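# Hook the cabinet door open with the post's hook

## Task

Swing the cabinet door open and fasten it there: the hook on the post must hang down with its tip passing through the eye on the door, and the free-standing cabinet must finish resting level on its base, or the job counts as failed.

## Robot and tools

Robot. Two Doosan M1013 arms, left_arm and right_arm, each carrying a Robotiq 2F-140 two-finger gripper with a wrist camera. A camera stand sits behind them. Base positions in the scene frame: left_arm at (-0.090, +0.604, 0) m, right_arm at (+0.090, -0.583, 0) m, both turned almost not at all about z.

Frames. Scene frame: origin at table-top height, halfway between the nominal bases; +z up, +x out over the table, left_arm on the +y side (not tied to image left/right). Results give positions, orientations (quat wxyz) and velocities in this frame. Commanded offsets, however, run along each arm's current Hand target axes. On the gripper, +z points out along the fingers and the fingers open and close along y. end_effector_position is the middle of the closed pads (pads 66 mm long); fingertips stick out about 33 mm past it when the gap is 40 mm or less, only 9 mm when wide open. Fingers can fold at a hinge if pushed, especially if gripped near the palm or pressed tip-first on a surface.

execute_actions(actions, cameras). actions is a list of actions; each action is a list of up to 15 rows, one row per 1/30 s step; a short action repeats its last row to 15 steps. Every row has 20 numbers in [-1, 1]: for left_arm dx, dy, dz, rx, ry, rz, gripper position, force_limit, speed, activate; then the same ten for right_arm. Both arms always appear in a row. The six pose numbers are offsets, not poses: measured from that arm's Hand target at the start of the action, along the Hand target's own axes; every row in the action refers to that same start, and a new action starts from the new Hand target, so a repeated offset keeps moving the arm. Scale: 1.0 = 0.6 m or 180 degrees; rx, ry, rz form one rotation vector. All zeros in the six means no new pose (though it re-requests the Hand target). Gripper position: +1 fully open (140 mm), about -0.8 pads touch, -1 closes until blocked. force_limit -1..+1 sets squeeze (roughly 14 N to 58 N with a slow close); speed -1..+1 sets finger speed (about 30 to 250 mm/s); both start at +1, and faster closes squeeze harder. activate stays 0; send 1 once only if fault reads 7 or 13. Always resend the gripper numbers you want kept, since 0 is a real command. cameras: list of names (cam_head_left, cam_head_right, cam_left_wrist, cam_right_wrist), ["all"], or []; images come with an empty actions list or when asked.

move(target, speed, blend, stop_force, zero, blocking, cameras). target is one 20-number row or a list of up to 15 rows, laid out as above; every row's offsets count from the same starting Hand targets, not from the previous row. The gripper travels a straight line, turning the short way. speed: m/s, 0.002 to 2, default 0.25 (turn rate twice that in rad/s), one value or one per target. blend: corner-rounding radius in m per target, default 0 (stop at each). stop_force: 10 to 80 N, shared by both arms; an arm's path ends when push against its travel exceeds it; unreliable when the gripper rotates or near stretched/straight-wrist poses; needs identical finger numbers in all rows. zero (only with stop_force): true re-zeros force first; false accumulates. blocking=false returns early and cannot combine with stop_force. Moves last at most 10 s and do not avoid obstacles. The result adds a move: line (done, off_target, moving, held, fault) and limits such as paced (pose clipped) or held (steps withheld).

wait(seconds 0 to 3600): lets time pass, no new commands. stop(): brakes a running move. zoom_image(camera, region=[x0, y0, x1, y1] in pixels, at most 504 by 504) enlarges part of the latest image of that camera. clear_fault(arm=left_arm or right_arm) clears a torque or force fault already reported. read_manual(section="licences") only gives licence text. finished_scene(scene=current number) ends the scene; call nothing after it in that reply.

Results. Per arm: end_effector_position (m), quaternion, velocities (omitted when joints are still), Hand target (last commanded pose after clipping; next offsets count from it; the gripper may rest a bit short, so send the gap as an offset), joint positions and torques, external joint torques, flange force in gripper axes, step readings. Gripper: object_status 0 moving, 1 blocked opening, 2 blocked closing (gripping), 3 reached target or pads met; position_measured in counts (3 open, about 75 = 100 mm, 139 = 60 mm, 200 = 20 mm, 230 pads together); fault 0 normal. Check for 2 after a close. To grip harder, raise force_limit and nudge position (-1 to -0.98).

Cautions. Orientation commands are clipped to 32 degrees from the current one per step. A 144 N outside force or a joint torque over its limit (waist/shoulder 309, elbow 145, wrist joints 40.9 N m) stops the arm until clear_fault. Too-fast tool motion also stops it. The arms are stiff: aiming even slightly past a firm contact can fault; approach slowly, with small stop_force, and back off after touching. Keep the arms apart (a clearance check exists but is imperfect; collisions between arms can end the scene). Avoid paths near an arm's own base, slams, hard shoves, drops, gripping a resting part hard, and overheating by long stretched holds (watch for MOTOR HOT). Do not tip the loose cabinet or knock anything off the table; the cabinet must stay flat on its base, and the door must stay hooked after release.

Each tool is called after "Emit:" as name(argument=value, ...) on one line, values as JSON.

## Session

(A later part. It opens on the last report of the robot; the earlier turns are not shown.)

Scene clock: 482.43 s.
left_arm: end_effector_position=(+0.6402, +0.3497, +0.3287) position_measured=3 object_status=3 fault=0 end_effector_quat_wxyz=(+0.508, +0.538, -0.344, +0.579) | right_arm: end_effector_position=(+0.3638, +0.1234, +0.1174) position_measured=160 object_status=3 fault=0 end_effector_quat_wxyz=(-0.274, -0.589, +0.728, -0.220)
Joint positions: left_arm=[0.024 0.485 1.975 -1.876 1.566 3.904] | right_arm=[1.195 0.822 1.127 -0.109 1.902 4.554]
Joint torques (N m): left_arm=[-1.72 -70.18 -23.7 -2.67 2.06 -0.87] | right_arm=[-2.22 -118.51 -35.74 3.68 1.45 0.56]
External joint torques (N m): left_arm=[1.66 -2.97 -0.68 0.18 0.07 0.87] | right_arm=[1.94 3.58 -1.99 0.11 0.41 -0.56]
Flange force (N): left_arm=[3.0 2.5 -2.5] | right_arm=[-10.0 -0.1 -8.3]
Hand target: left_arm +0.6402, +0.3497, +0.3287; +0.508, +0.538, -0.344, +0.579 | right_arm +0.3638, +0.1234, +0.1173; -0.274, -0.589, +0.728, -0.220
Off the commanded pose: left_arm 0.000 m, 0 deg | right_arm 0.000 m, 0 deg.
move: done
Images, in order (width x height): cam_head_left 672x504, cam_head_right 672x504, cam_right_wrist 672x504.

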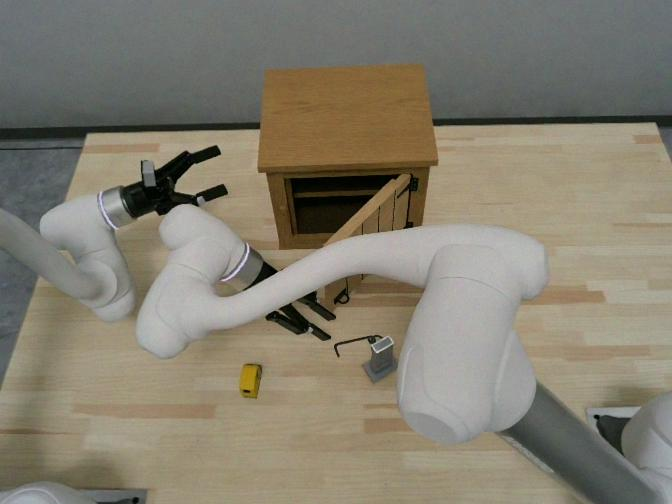

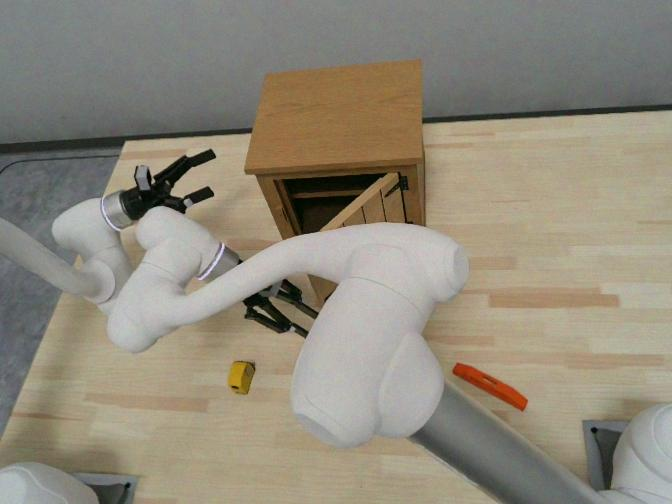

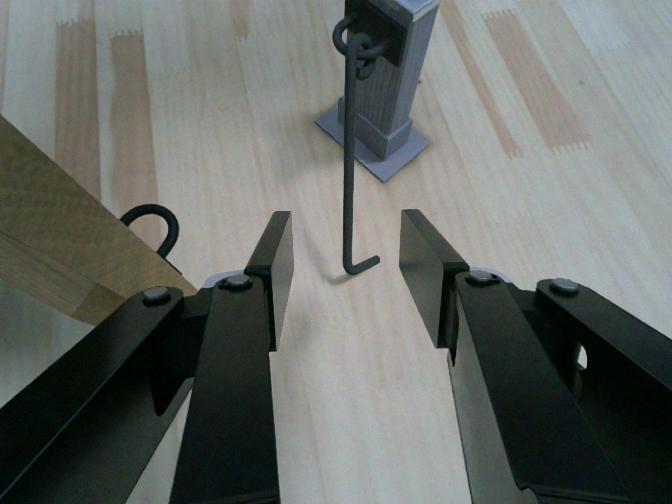

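Emit:
move(target=[[0,0,0,0,0,0,1,-1,-1,0,0,0,0.133,0,0,0,-0.25,-0.5,-1,0],[0,0,0,0,0,0,1,-1,-1,0,0,0,0.133,0,0,0,-1,-0.5,-1,0]], speed=0.12, cameras=["cam_right_wrist"])

Emit:
move(target=[[0,0,0,0,0,0,1,-1,-1,0,0.019,-0.038,-0.034,0.0497,-0.078,0.1137,-1,-0.5,-1,0],[0,0,0,0,0,0,1,-1,-1,0,0.057,-0.06,-0.066,0.0993,-0.156,0.2273,-1,-0.5,-1,0]], speed=0.09, blend=[0.005,0], cameras=["cam_right_wrist","cam_head_left","cam_head_right"])

Scene clock: 517.67 s.
left_arm: end_effector_position=(+0.6402, +0.3497, +0.3287) position_measured=3 object_status=3 fault=0 end_effector_quat_wxyz=(+0.508, +0.538, -0.344, +0.579) | right_arm: end_effector_position=(+0.3527, +0.0722, +0.0572) position_measured=222 object_status=0 fault=0 end_effector_quat_wxyz=(-0.274, -0.589, +0.728, -0.220)
Joint positions: left_arm=[0.024 0.485 1.975 -1.876 1.566 3.904] | right_arm=[1.186 0.787 1.313 -0.111 1.751 4.563]
Joint torques (N m): left_arm=[-1.35 -70.12 -23.84 -2.66 2.04 -0.89] | right_arm=[-2.18 -112.01 -33.3 3.43 1.48 0.61]
External joint torques (N m): left_arm=[1.22 -3.24 -0.59 0.17 0.1 0.89] | right_arm=[1.57 2.97 -1.35 0.04 0.38 -0.61]
Flange force (N): left_arm=[3.1 3.2 -1.9] | right_arm=[-7.4 0.0 -4.7]
Hand target: left_arm +0.6402, +0.3497, +0.3287; +0.508, +0.538, -0.344, +0.579 | right_arm +0.3527, +0.0722, +0.0572; -0.274, -0.589, +0.728, -0.220
Off the commanded pose: left_arm 0.000 m, 0 deg | right_arm 0.000 m, 0 deg.
move: done

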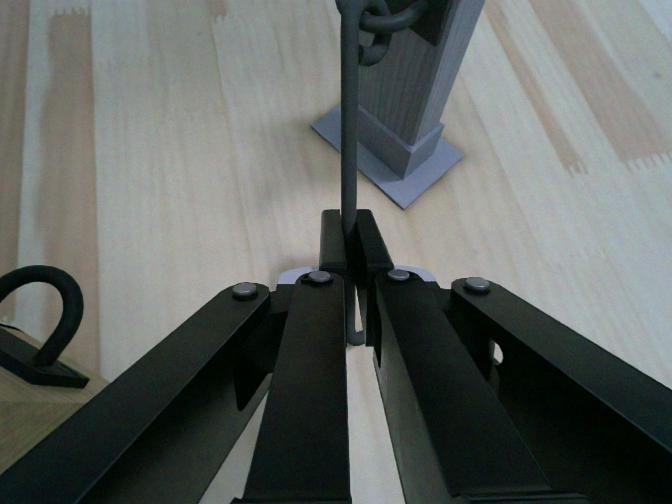

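Scene clock: 523.20 s.
left_arm: end_effector_position=(+0.6402, +0.3497, +0.3287) position_measured=3 object_status=3 fault=0 end_effector_quat_wxyz=(+0.508, +0.538, -0.344, +0.579) | right_arm: end_effector_position=(+0.3881, +0.0649, +0.1094) position_measured=222 object_status=2 fault=0 end_effector_quat_wxyz=(+0.091, -0.370, +0.887, -0.261)
Joint positions: left_arm=[0.024 0.485 1.975 -1.876 1.566 3.904] | right_arm=[1.295 0.547 1.572 -0.475 1.373 5.4]
Joint torques (N m): left_arm=[-1.15 -69.89 -23.66 -2.69 2 -0.89] | right_arm=[-7.61 -92.15 -42.85 -2.25 -5.01 0.63]
External joint torques (N m): left_arm=[1.19 -3.61 -0.84 0.19 0.14 0.89] | right_arm=[7.88 2.95 8.33 4.54 6.05 -0.66]
Flange force (N): left_arm=[3.6 3.2 -1.8] | right_arm=[15.1 5.9 -4.5]
Hand target: left_arm +0.6402, +0.3497, +0.3287; +0.508, +0.538, -0.344, +0.579 | right_arm +0.3881, +0.0649, +0.1094; +0.091, -0.370, +0.887, -0.261
Off the commanded pose: left_arm 0.000 m, 0 deg | right_arm 0.000 m, 0 deg.
move: done
Images, in order (width x height): cam_head_left 672x504, cam_head_right 672x504, cam_right_wrist 672x504.

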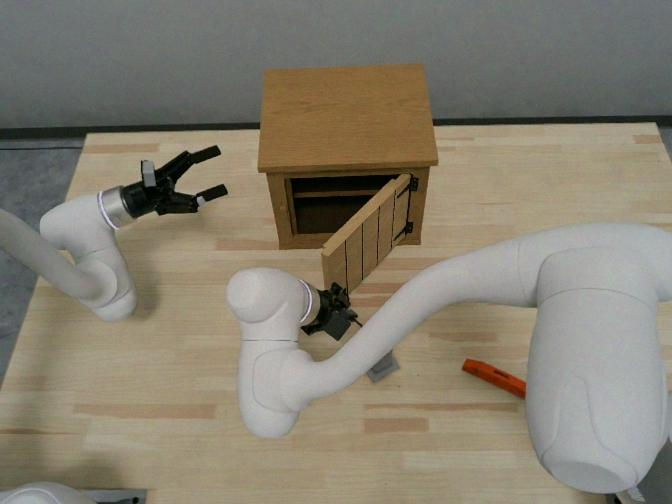

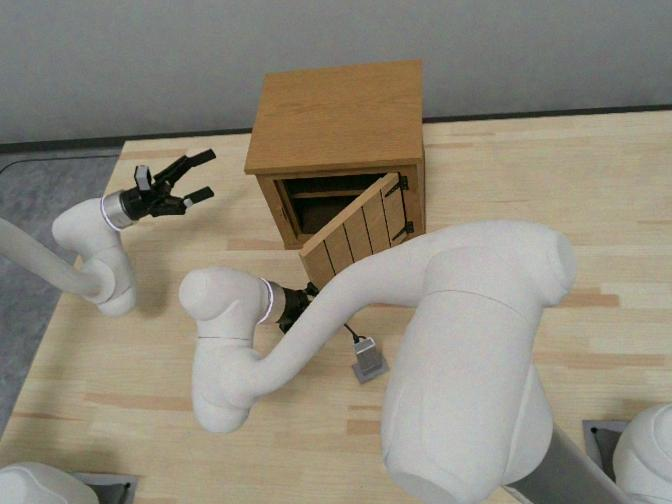

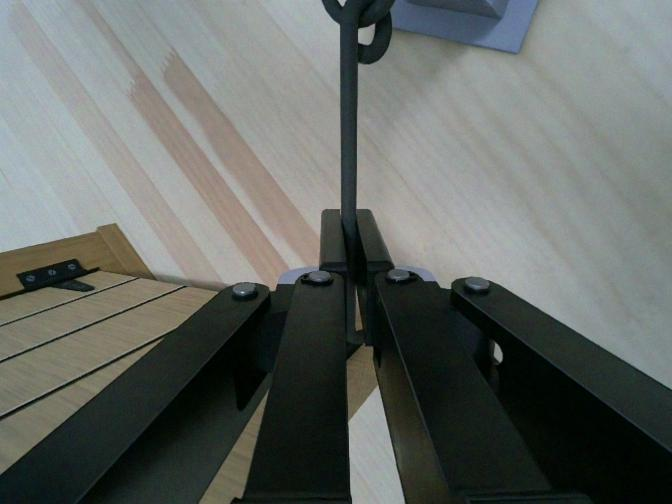

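Emit:
move(target=[0,0,0,0,0,0,1,-1,-1,0,0.023,-0.0355,-0.032,0.0497,-0.078,0.1137,-1,-0.5,-1,0], speed=0.09, cameras=["cam_right_wrist","cam_head_left","cam_head_right"])

Emit:
zoom_image(camera="cam_head_left", region=[290, 250, 430, 390])

Emit:
zoom_image(camera="cam_head_right", region=[270, 250, 410, 390])

Emit:
zoom_image(camera="cam_right_wrist", region=[200, 180, 460, 440])

Scene clock: 552.10 s.
left_arm: end_effector_position=(+0.6402, +0.3497, +0.3287) position_measured=3 object_status=3 fault=0 end_effector_quat_wxyz=(+0.508, +0.538, -0.344, +0.579) | right_arm: end_effector_position=(+0.3845, +0.0502, +0.1374) position_measured=222 object_status=2 fault=0 end_effector_quat_wxyz=(+0.272, -0.228, +0.897, -0.262)
Joint positions: left_arm=[0.024 0.485 1.975 -1.876 1.566 3.904] | right_arm=[1.396 0.498 1.686 -0.738 1.353 5.931]
Joint torques (N m): left_arm=[-1.26 -70.09 -23.68 -2.66 2.06 -0.85] | right_arm=[-2.56 -84.26 -31.24 0.96 0.26 0.81]
External joint torques (N m): left_arm=[1.33 -3.29 -0.65 0.18 0.08 0.85] | right_arm=[2.28 1.63 -1.25 0.18 0.96 -0.84]
Flange force (N): left_arm=[3.3 3.1 -2.0] | right_arm=[-2.3 4.8 -4.7]
Hand target: left_arm +0.6402, +0.3497, +0.3287; +0.508, +0.538, -0.344, +0.579 | right_arm +0.3845, +0.0502, +0.1374; +0.272, -0.228, +0.897, -0.262
Off the commanded pose: left_arm 0.000 m, 0 deg | right_arm 0.000 m, 0 deg.
move: done
Images, in order (width x height): cam_head_left 672x504, cam_head_right 672x504, cam_right_wrist 672x504.

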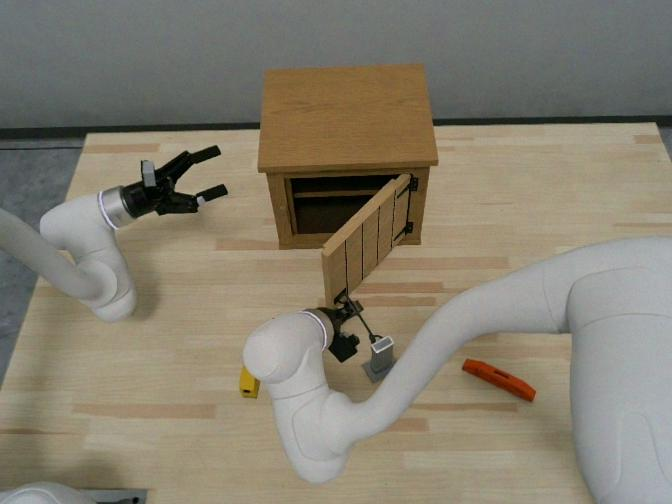

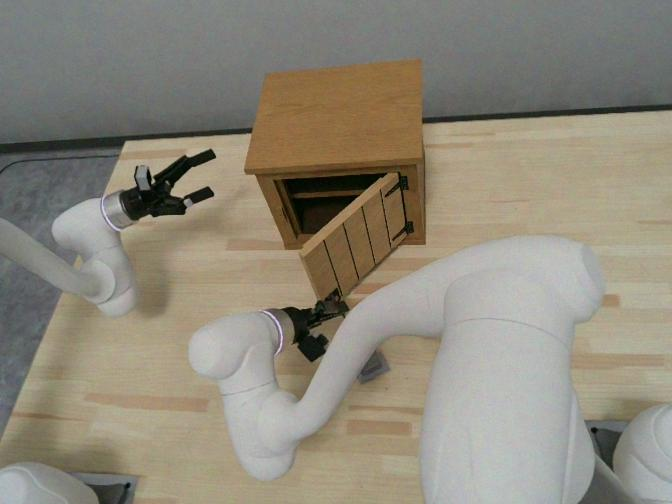

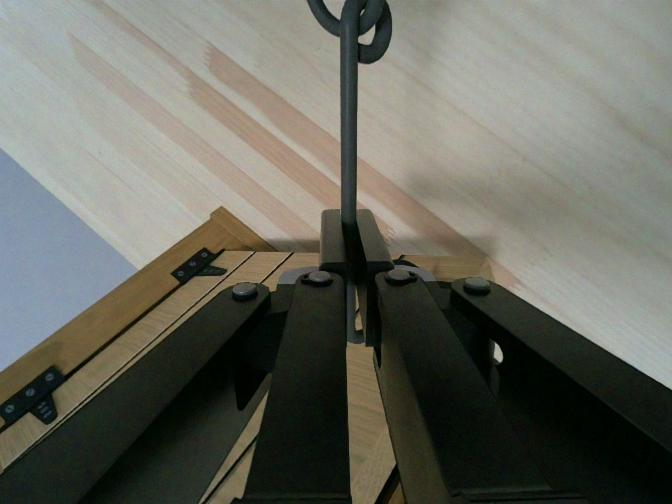

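Scaled by 3.600 from the camera's image (finer frame: 960x720).

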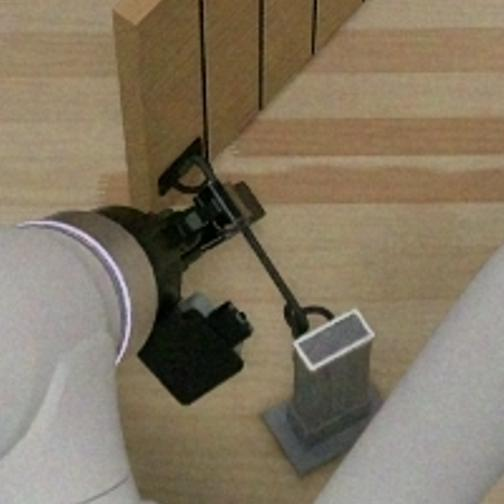

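Scaled by 3.600 from the camera's image (finer frame: 960x720).

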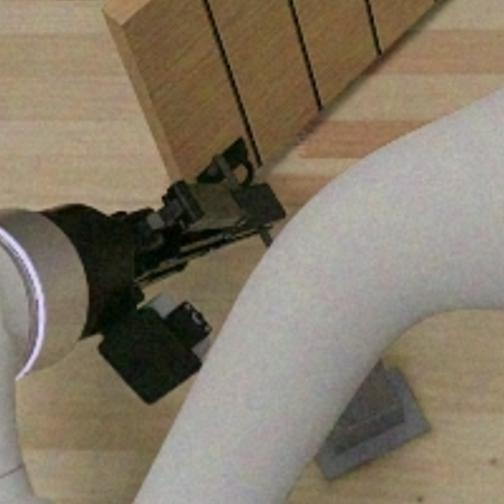

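Scaled by 1.938 from the camera's image (finer frame: 960x720).

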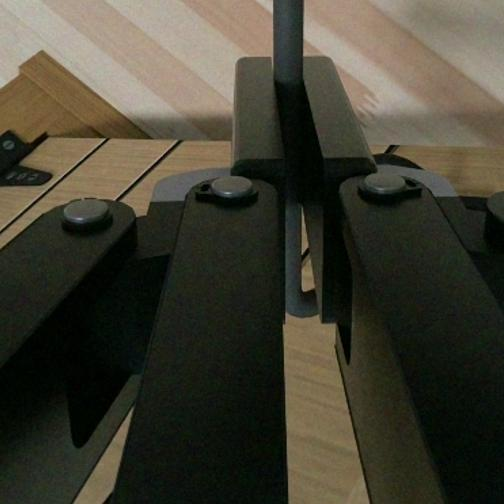

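Emit:
move(target=[0,0,0,0,0,0,1,-1,-1,0,-0.005,0.0285,0.0325,0,0.077,-0.064,-1,-0.5,-1,0], speed=0.05, cameras=["cam_right_wrist","cam_head_left","cam_head_right"])

Emit:
zoom_image(camera="cam_head_left", region=[320, 275, 400, 355])

Emit:
zoom_image(camera="cam_right_wrist", region=[200, 180, 460, 440])

Scene clock: 598.13 s.
left_arm: end_effector_position=(+0.6402, +0.3497, +0.3287) position_measured=3 object_status=3 fault=0 end_effector_quat_wxyz=(+0.508, +0.538, -0.344, +0.579) | right_arm: end_effector_position=(+0.3940, +0.0581, +0.1144) position_measured=222 object_status=2 fault=0 end_effector_quat_wxyz=(+0.134, -0.284, +0.896, -0.313)
Joint positions: left_arm=[0.024 0.485 1.975 -1.876 1.566 3.904] | right_arm=[1.32 0.591 1.541 -0.554 1.475 5.612]
Joint torques (N m): left_arm=[-1.65 -69.78 -23.57 -2.65 2.06 -0.87] | right_arm=[-7.66 -94.88 -40.58 -2.34 -4.26 0.78]
External joint torques (N m): left_arm=[1.54 -3.46 -0.88 0.15 0.07 0.88] | right_arm=[7.38 2.56 6.81 4.25 5.58 -0.82]
Flange force (N): left_arm=[3.6 2.8 -2.1] | right_arm=[14.0 2.9 -5.5]
Hand target: left_arm +0.6402, +0.3497, +0.3287; +0.508, +0.538, -0.344, +0.579 | right_arm +0.3940, +0.0581, +0.1144; +0.134, -0.284, +0.896, -0.313
Off the commanded pose: left_arm 0.000 m, 0 deg | right_arm 0.000 m, 0 deg.
move: done
Images, in order (width x height): cam_head_left 672x504, cam_head_right 672x504, cam_right_wrist 672x504.

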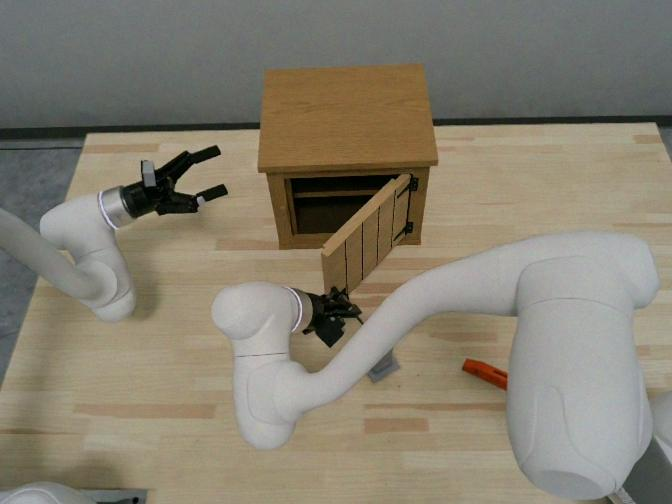

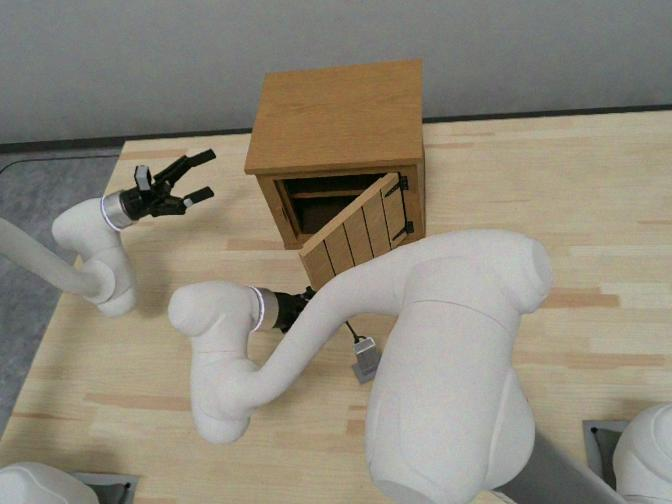

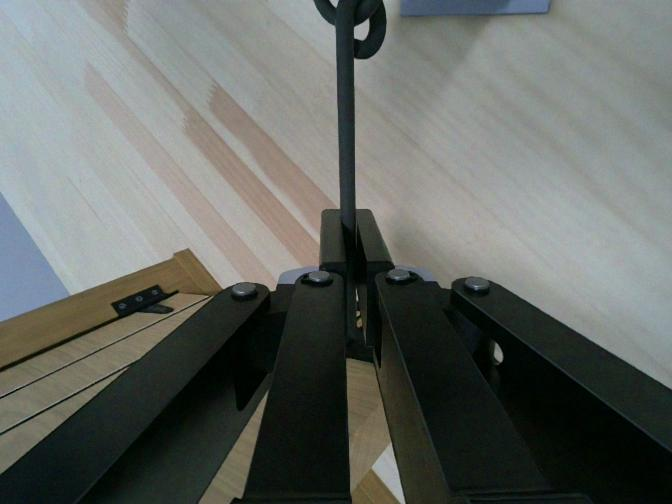

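Scaled by 6.300 from the camera's image (finer frame: 960x720).

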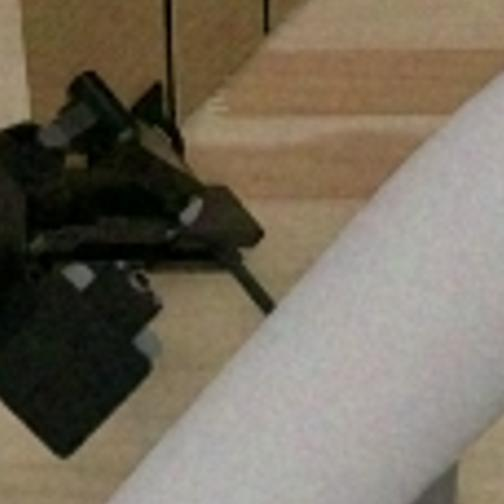

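Scaled by 1.938 from the camera's image (finer frame: 960x720).

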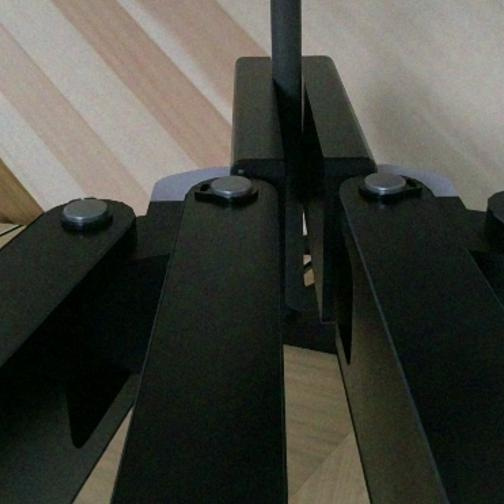

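Emit:
move(target=[[0,0,0,0,0,0,1,-1,-1,0,0,0,0.001,0,0,0,-0.5,-0.5,-1,0],[0,0,0,0,0,0,1,-1,-1,0,0,0,-0.17,0,0,0,-0.5,-0.5,-1,0]], speed=0.15, cameras=["cam_right_wrist","cam_head_left","cam_head_right"])

Emit:
zoom_image(camera="cam_head_left", region=[320, 275, 400, 355])

Emit:
zoom_image(camera="cam_right_wrist", region=[236, 80, 496, 340])

Scene clock: 640.90 s.
left_arm: end_effector_position=(+0.6402, +0.3497, +0.3287) position_measured=3 object_status=3 fault=0 end_effector_quat_wxyz=(+0.508, +0.538, -0.344, +0.579) | right_arm: end_effector_position=(+0.3513, +0.1076, +0.1927) position_measured=192 object_status=3 fault=0 end_effector_quat_wxyz=(+0.134, -0.284, +0.896, -0.313)
Joint positions: left_arm=[0.024 0.485 1.975 -1.876 1.566 3.904] | right_arm=[1.382 0.592 1.381 -0.524 1.64 5.578]
Joint torques (N m): left_arm=[-1.38 -70.24 -23.76 -2.7 2.13 -0.84] | right_arm=[-2.08 -98.36 -35.28 2.17 0.87 0.52]
External joint torques (N m): left_arm=[1.4 -3.13 -0.64 0.21 0.01 0.84] | right_arm=[2.52 2.31 -1.87 0.08 0.4 -0.55]
Flange force (N): left_arm=[3.2 2.8 -2.1] | right_arm=[-4.5 5.8 -5.9]
Hand target: left_arm +0.6402, +0.3497, +0.3287; +0.508, +0.538, -0.344, +0.579 | right_arm +0.3513, +0.1076, +0.1927; +0.134, -0.284, +0.896, -0.313
Off the commanded pose: left_arm 0.000 m, 0 deg | right_arm 0.000 m, 0 deg.
move: done
Images, in order (width x height): cam_head_left 672x504, cam_head_right 672x504, cam_right_wrist 672x504.

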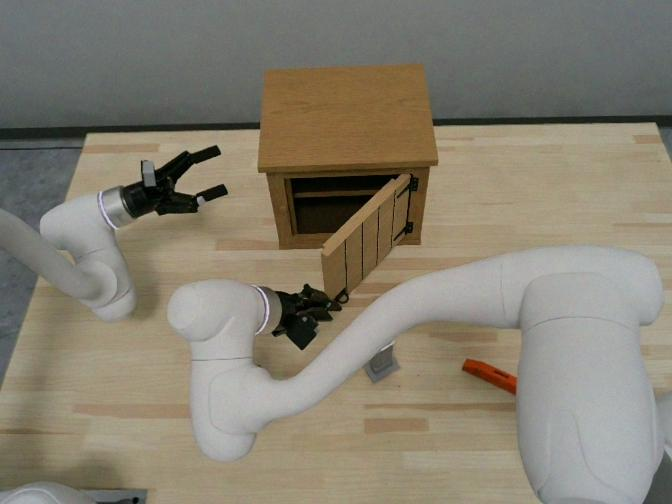

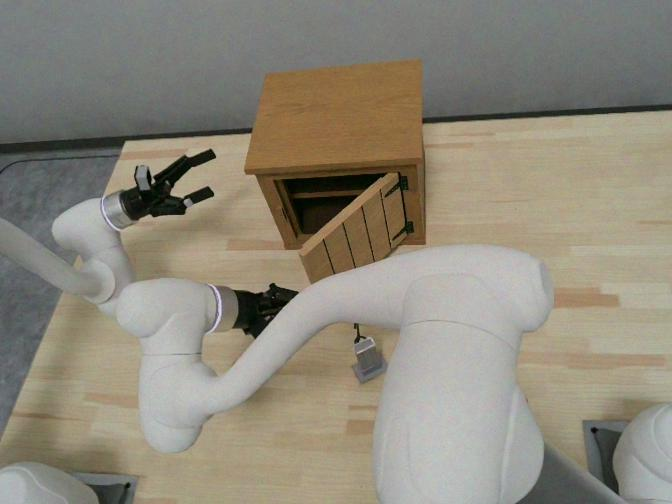

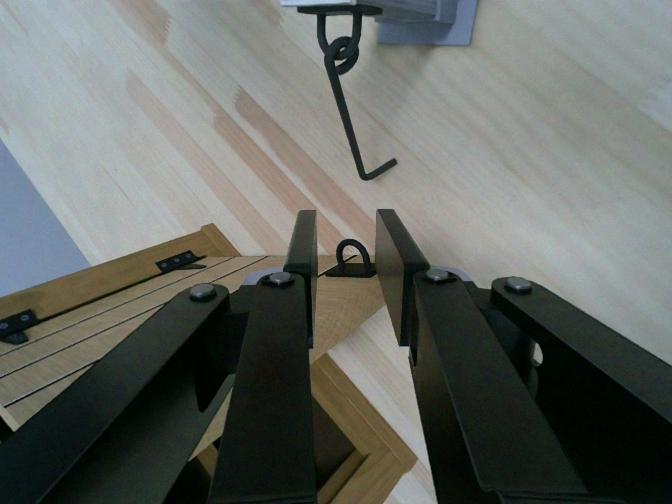

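Scaled by 6.300 from the camera's image (finer frame: 960x720).

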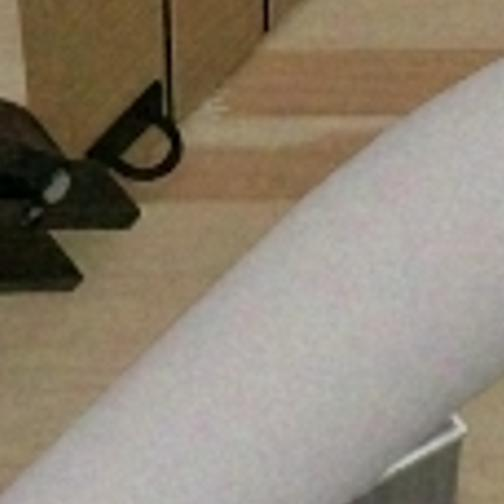

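Scaled by 1.938 from the camera's image (finer frame: 960x720).

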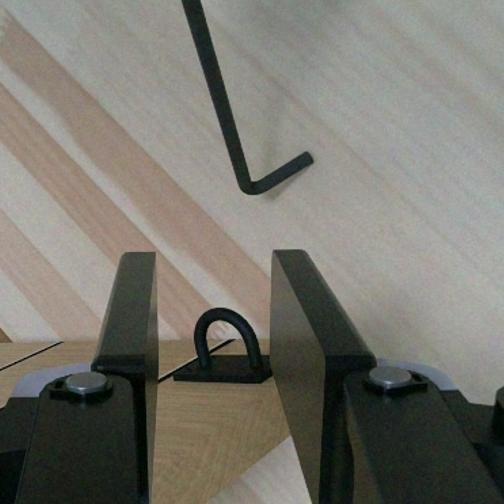

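Emit:
move(target=[[0,0,0,0,0,0,1,-1,-1,0,-0.058,0.006,0.05,0,0,0,-0.25,-1,-1,0],[0,0,0,0,0,0,1,-1,-1,0,-0.058,0.006,0.19,0,0,0,-0.25,-1,-1,0],[0,0,0,0,0,0,1,-1,-1,0,-0.058,0.006,0.19,0,0,0,-1,-1,-1,0]], speed=0.1, cameras=["cam_right_wrist","cam_head_left"])

Emit:
zoom_image(camera="cam_right_wrist", region=[236, 180, 496, 440])

Scene clock: 702.93 s.
left_arm: end_effector_position=(+0.6402, +0.3497, +0.3287) position_measured=3 object_status=3 fault=0 end_effector_quat_wxyz=(+0.508, +0.538, -0.344, +0.579) | right_arm: end_effector_position=(+0.4254, +0.0753, +0.1052) position_measured=231 object_status=3 fault=0 end_effector_quat_wxyz=(+0.134, -0.284, +0.896, -0.313)
Joint positions: left_arm=[0.024 0.485 1.975 -1.876 1.566 3.904] | right_arm=[1.289 0.632 1.49 -0.567 1.47 5.584]
Joint torques (N m): left_arm=[-1.57 -69.79 -23.54 -2.64 2.1 -0.86] | right_arm=[-15.52 -89.44 -24.83 -0.35 1.45 0.61]
External joint torques (N m): left_arm=[1.54 -3.27 -0.76 0.16 0.03 0.87] | right_arm=[15.08 -6.91 -9.38 2.23 -0.17 -0.64]
Flange force (N): left_arm=[3.4 2.8 -2.2] | right_arm=[0.0 10.3 -24.2]
Hand target: left_arm +0.6402, +0.3497, +0.3287; +0.508, +0.538, -0.344, +0.579 | right_arm +0.4254, +0.0752, +0.1051; +0.134, -0.284, +0.896, -0.313
Off the commanded pose: left_arm 0.000 m, 0 deg | right_arm 0.000 m, 0 deg.
move: done
Images, in order (width x height): cam_head_left 672x504, cam_right_wrist 672x504.

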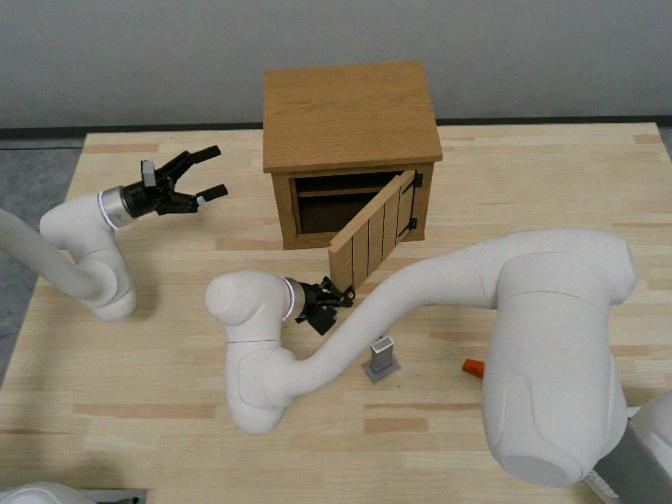

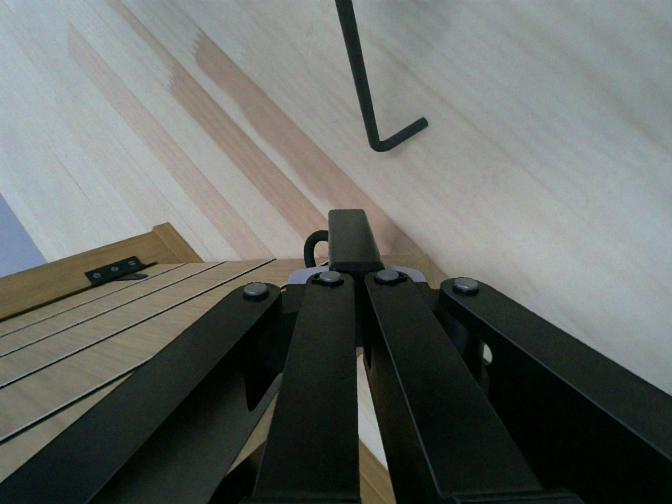

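Scaled by 1.938 from the camera's image (finer frame: 960x720).

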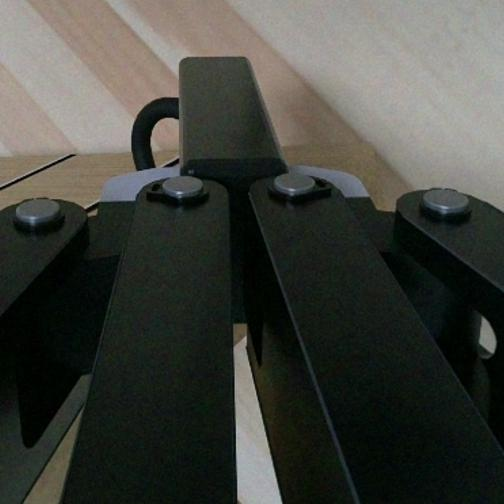

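Emit:
move(target=[0,0,0,0,0,0,1,-1,-1,0,0.03,0.0,-0.16,0,0,0,-1,-1,-1,0], speed=0.15, cameras=["cam_right_wrist","cam_head_left"])

Emit:
zoom_image(camera="cam_right_wrist", region=[236, 100, 496, 360])

Scene clock: 712.57 s.
left_arm: end_effector_position=(+0.6402, +0.3497, +0.3287) position_measured=3 object_status=3 fault=0 end_effector_quat_wxyz=(+0.508, +0.538, -0.344, +0.579) | right_arm: end_effector_position=(+0.3708, +0.1111, +0.1777) position_measured=231 object_status=3 fault=0 end_effector_quat_wxyz=(+0.134, -0.284, +0.896, -0.313)
Joint positions: left_arm=[0.024 0.485 1.975 -1.876 1.566 3.904] | right_arm=[1.361 0.612 1.377 -0.533 1.616 5.569]
Joint torques (N m): left_arm=[-1.51 -69.79 -23.87 -2.64 2.06 -0.87] | right_arm=[-1.76 -98.61 -35.79 2.13 0.61 0.57]
External joint torques (N m): left_arm=[1.68 -3.68 -0.53 0.15 0.07 0.88] | right_arm=[1.92 1.52 -1.08 0.04 0.65 -0.61]
Flange force (N): left_arm=[3.8 3.7 -2.5] | right_arm=[-3.0 3.7 -4.4]
Hand target: left_arm +0.6402, +0.3497, +0.3287; +0.508, +0.538, -0.344, +0.579 | right_arm +0.3708, +0.1112, +0.1777; +0.134, -0.284, +0.896, -0.313
Off the commanded pose: left_arm 0.000 m, 0 deg | right_arm 0.000 m, 0 deg.
move: done
Images, in order (width x height): cam_head_left 672x504, cam_right_wrist 672x504.

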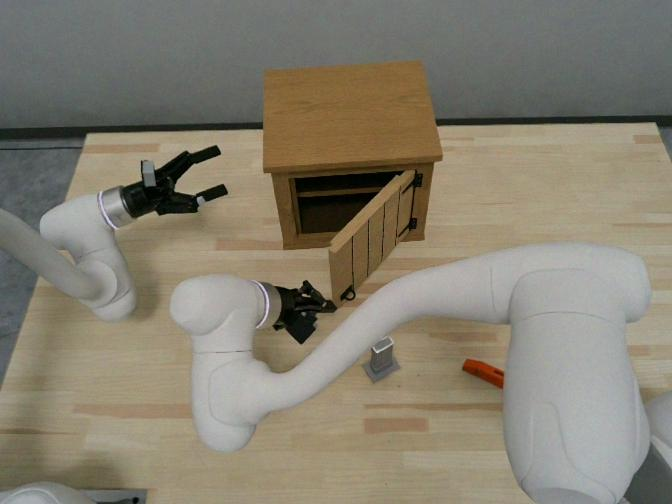

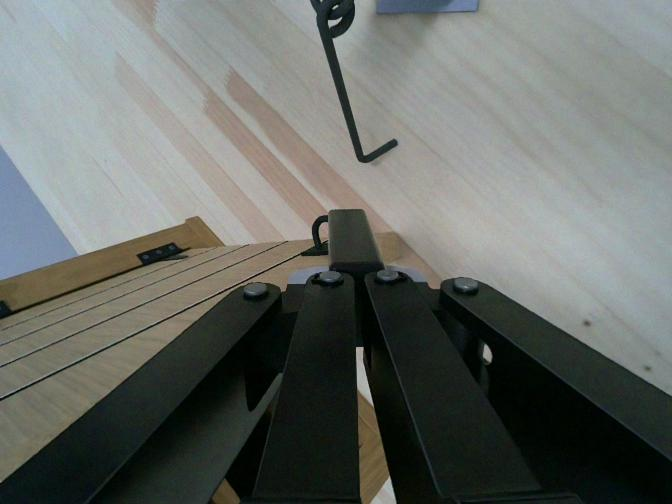

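Scaled by 1.938 from the camera's image (finer frame: 960x720).

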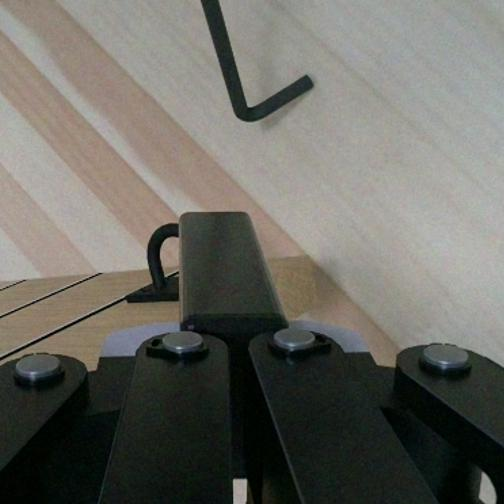

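Emit:
move(target=[[0,0,0,0,0,0,1,-1,-1,0,-0.124,-0.0125,-0.136,0,0,0,-1,-1,-1,0],[0,0,0,0,0,0,1,-1,-1,0,-0.167,-0.087,0.0165,0,0,0,-1,-1,-1,0],[0,0,0,0,0,0,1,-1,-1,0,-0.114,-0.104,0.026,0,0,0,-1,-1,-1,0]], speed=[0.2,0.15,0.04], blend=[0.02,0,0], cameras=["all"])

Emit:
zoom_image(camera="cam_head_left", region=[290, 250, 430, 390])

Scene clock: 747.27 s.
left_arm: end_effector_position=(+0.6402, +0.3497, +0.3287) position_measured=3 object_status=3 fault=0 end_effector_quat_wxyz=(+0.508, +0.538, -0.344, +0.579) | right_arm: end_effector_position=(+0.4588, +0.1041, +0.2097) position_measured=231 object_status=3 fault=0 end_effector_quat_wxyz=(+0.134, -0.284, +0.896, -0.313)
Joint positions: left_arm=[0.024 0.485 1.975 -1.876 1.566 3.904] | right_arm=[1.261 0.61 1.318 -0.576 1.619 5.459]
Joint torques (N m): left_arm=[-1.31 -70.06 -23.67 -2.69 2.03 -0.88] | right_arm=[-2.16 -100.68 -36.72 2.01 0.67 0.54]
External joint torques (N m): left_arm=[1.34 -3.39 -0.7 0.2 0.11 0.89] | right_arm=[2.04 2.21 -1.49 0.02 0.44 -0.57]
Flange force (N): left_arm=[3.4 3.1 -2.0] | right_arm=[-5.2 4.6 -4.9]
Hand target: left_arm +0.6402, +0.3497, +0.3287; +0.508, +0.538, -0.344, +0.579 | right_arm +0.4588, +0.1041, +0.2097; +0.134, -0.284, +0.896, -0.313
Off the commanded pose: left_arm 0.000 m, 0 deg | right_arm 0.000 m, 0 deg.
move: done

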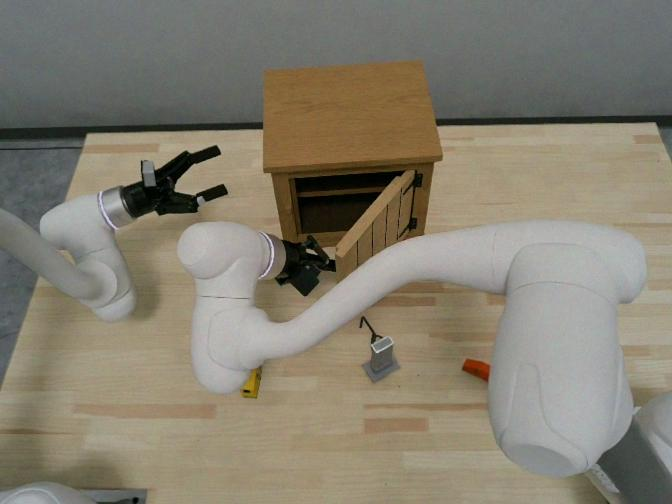

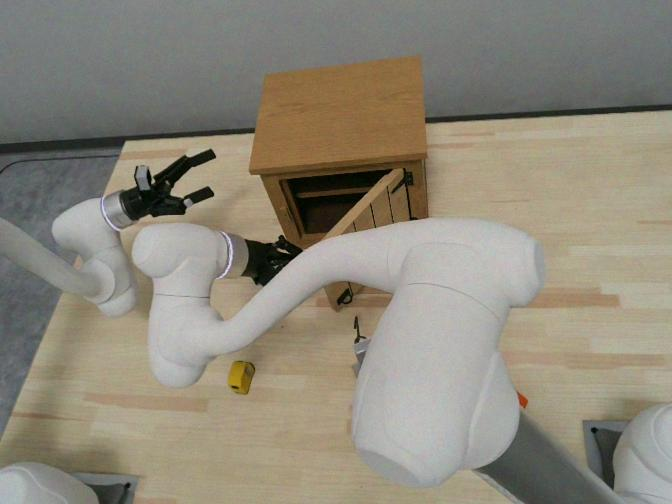

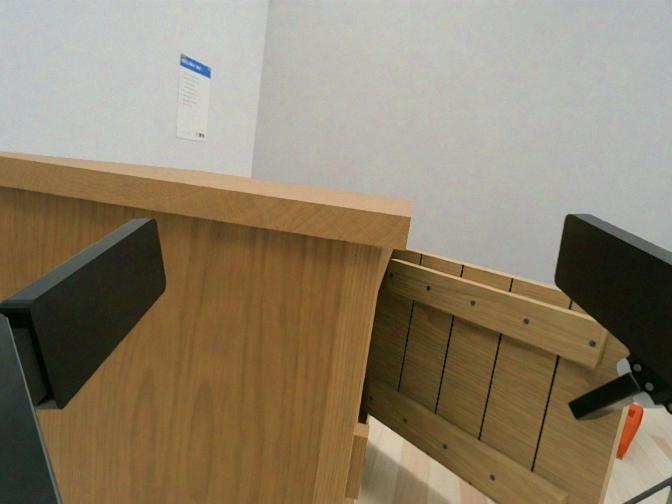

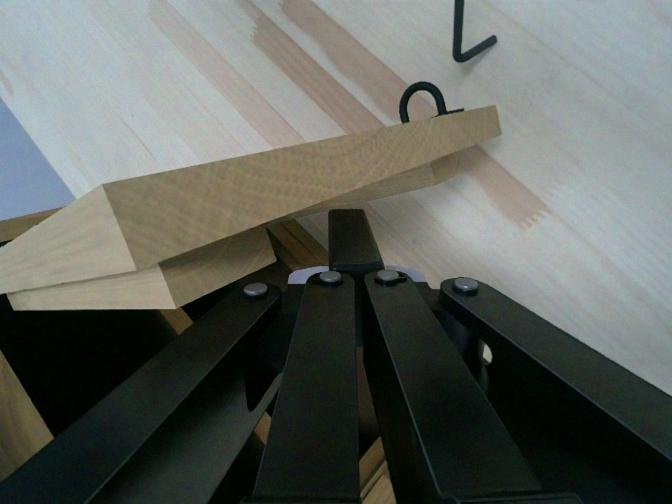

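Scaled by 3.600 from the camera's image (finer frame: 960x720).

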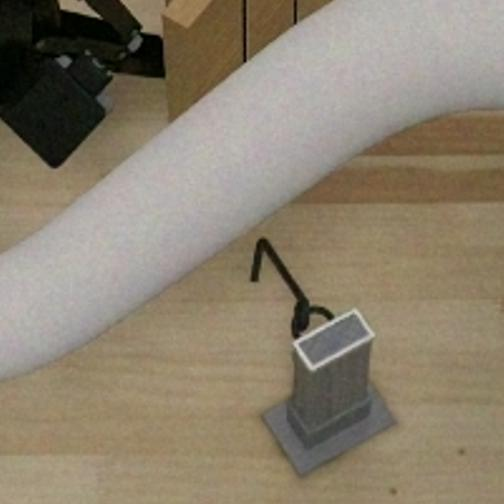

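Emit:
move(target=[[0,0,0,0,0,0,1,-1,-1,0,-0.0365,0.004,-0.022,0,0,0,-1,-1,-1,0],[0,0,0,0,0,0,1,-1,-1,0,0.003,-0.164,-0.276,0,0,0,-1,-1,-1,0],[0,0,0,0,0,0,1,-1,-1,0,0.266,-0.325,-0.0555,-0.43,0.205,0.161,-1,-1,-1,0]], speed=[0.1,0.25,0.35], blend=[0.005,0.02,0], cameras=["all"])

Emit:
zoom_image(camera="cam_head_left", region=[310, 260, 430, 380])

Scene clock: 840.87 s.
left_arm: end_effector_position=(+0.6402, +0.3497, +0.3287) position_measured=3 object_status=3 fault=0 end_effector_quat_wxyz=(+0.508, +0.538, -0.344, +0.579) | right_arm: end_effector_position=(+0.3996, -0.0996, +0.3498) position_measured=231 object_status=3 fault=0 end_effector_quat_wxyz=(-0.266, +0.013, +0.925, +0.272)
Joint positions: left_arm=[0.024 0.485 1.975 -1.876 1.566 3.904] | right_arm=[0.521 0.061 1.848 0.758 1.489 5.101]
Joint torques (N m): left_arm=[-1.16 -70.08 -23.62 -2.64 2.06 -0.86] | right_arm=[-1.69 -49.6 -38.59 4.64 0.33 0.41]
External joint torques (N m): left_arm=[0.93 -3.19 -0.87 0.14 0.07 0.87] | right_arm=[1.67 2.44 -2.29 0.22 0.46 -0.38]
Flange force (N): left_arm=[3.1 2.7 -1.2] | right_arm=[-4.5 7.0 -0.8]
Hand target: left_arm +0.6402, +0.3497, +0.3287; +0.508, +0.538, -0.344, +0.579 | right_arm +0.3996, -0.0996, +0.3498; -0.266, +0.013, +0.925, +0.272
Off the commanded pose: left_arm 0.000 m, 0 deg | right_arm 0.000 m, 0 deg.
move: done

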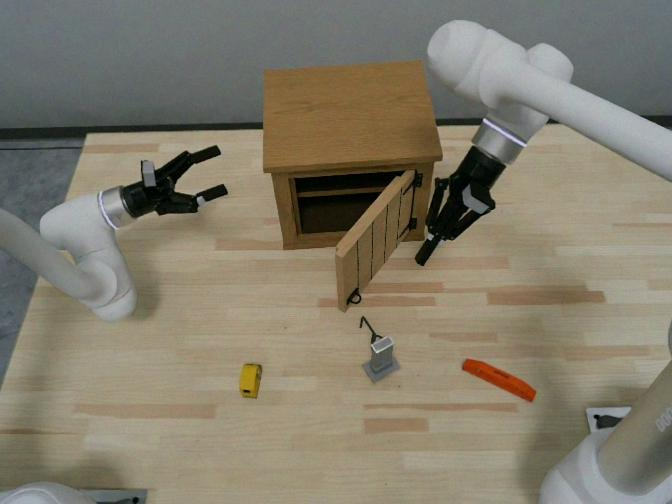

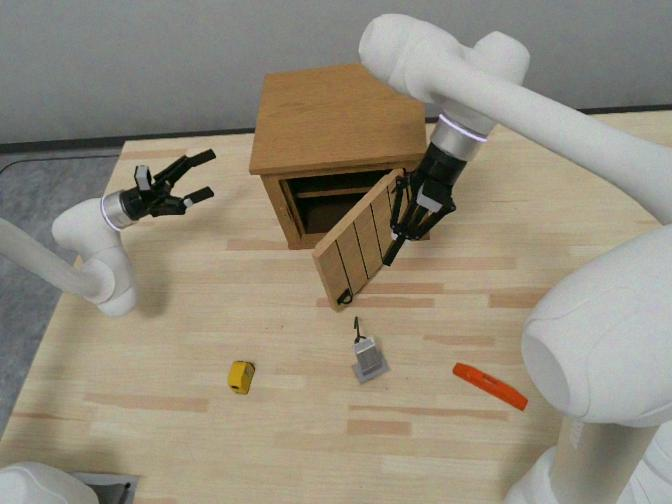

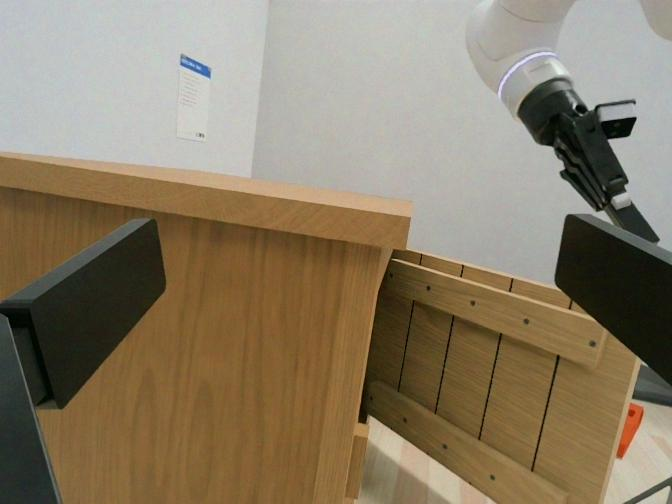

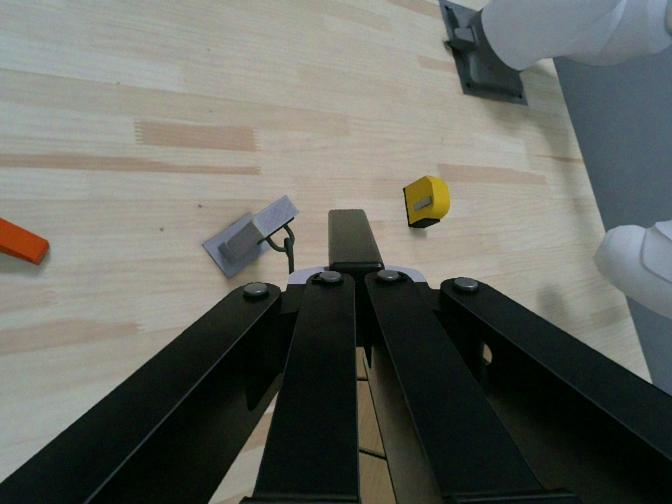

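Scaled by 4.200 from the camera's image (finer frame: 960x720).

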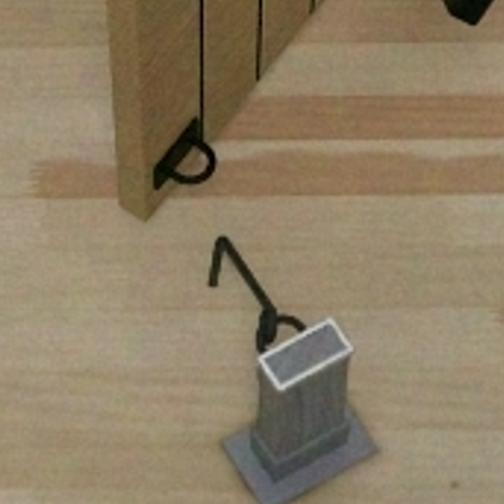

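Emit:
move(target=[0,0,0,0,0,0,1,-1,-1,0,-0.265,-0.099,0.277,0,0,0,-0.25,-1,0,0], speed=0.2, cameras=["cam_right_wrist","cam_head_left"])

Emit:
zoom_image(camera="cam_right_wrist", region=[186, 80, 486, 380])

Scene clock: 851.43 s.
left_arm: end_effector_position=(+0.6402, +0.3497, +0.3287) position_measured=3 object_status=3 fault=0 end_effector_quat_wxyz=(+0.508, +0.538, -0.344, +0.579) | right_arm: end_effector_position=(+0.4452, -0.0464, +0.1229) position_measured=160 object_status=3 fault=0 end_effector_quat_wxyz=(-0.266, +0.013, +0.925, +0.272)
Joint positions: left_arm=[0.024 0.485 1.975 -1.876 1.566 3.904] | right_arm=[0.558 0.359 1.945 0.839 1.189 4.834]
Joint torques (N m): left_arm=[-1.72 -69.82 -23.73 -2.71 2.1 -0.88] | right_arm=[-1.87 -72.99 -31.85 3.52 0.77 0.86]
External joint torques (N m): left_arm=[1.6 -3.26 -0.65 0.22 0.03 0.88] | right_arm=[1.99 2.23 -1.75 0.12 0.49 -0.84]
Flange force (N): left_arm=[3.3 2.9 -2.4] | right_arm=[-5.0 4.1 2.4]
Hand target: left_arm +0.6402, +0.3497, +0.3287; +0.508, +0.538, -0.344, +0.579 | right_arm +0.4452, -0.0463, +0.1228; -0.266, +0.013, +0.925, +0.272
Off the commanded pose: left_arm 0.000 m, 0 deg | right_arm 0.000 m, 0 deg.
move: done
Images, in order (width x height): cam_head_left 672x504, cam_right_wrist 672x504.

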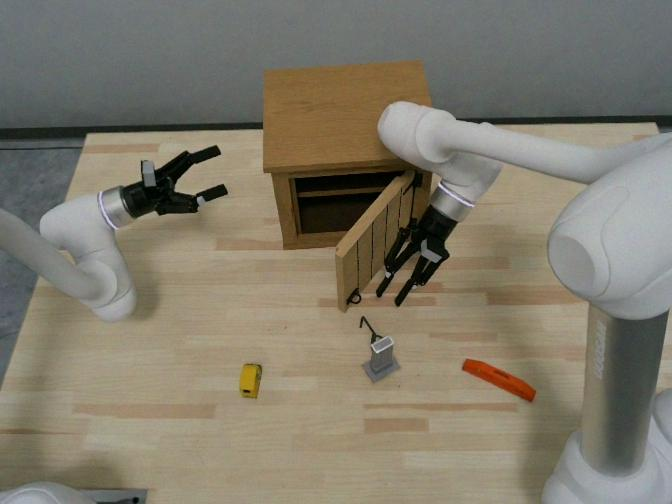

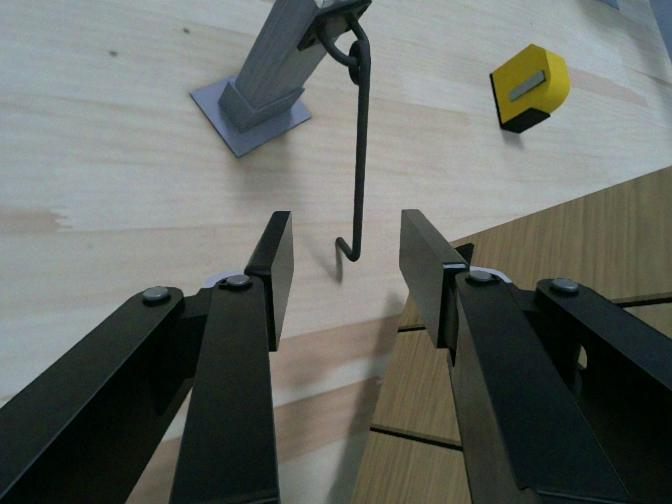

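Scaled by 1.680 from the camera's image (finer frame: 960x720).

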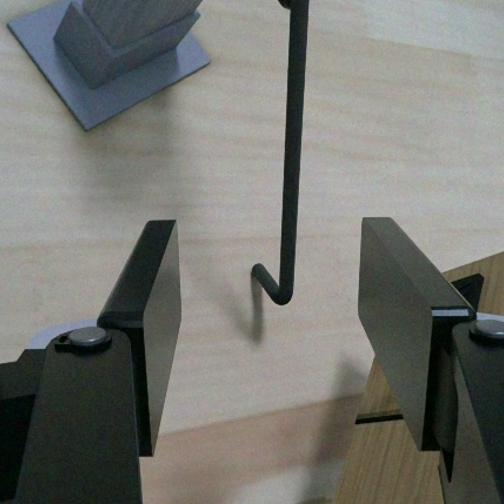

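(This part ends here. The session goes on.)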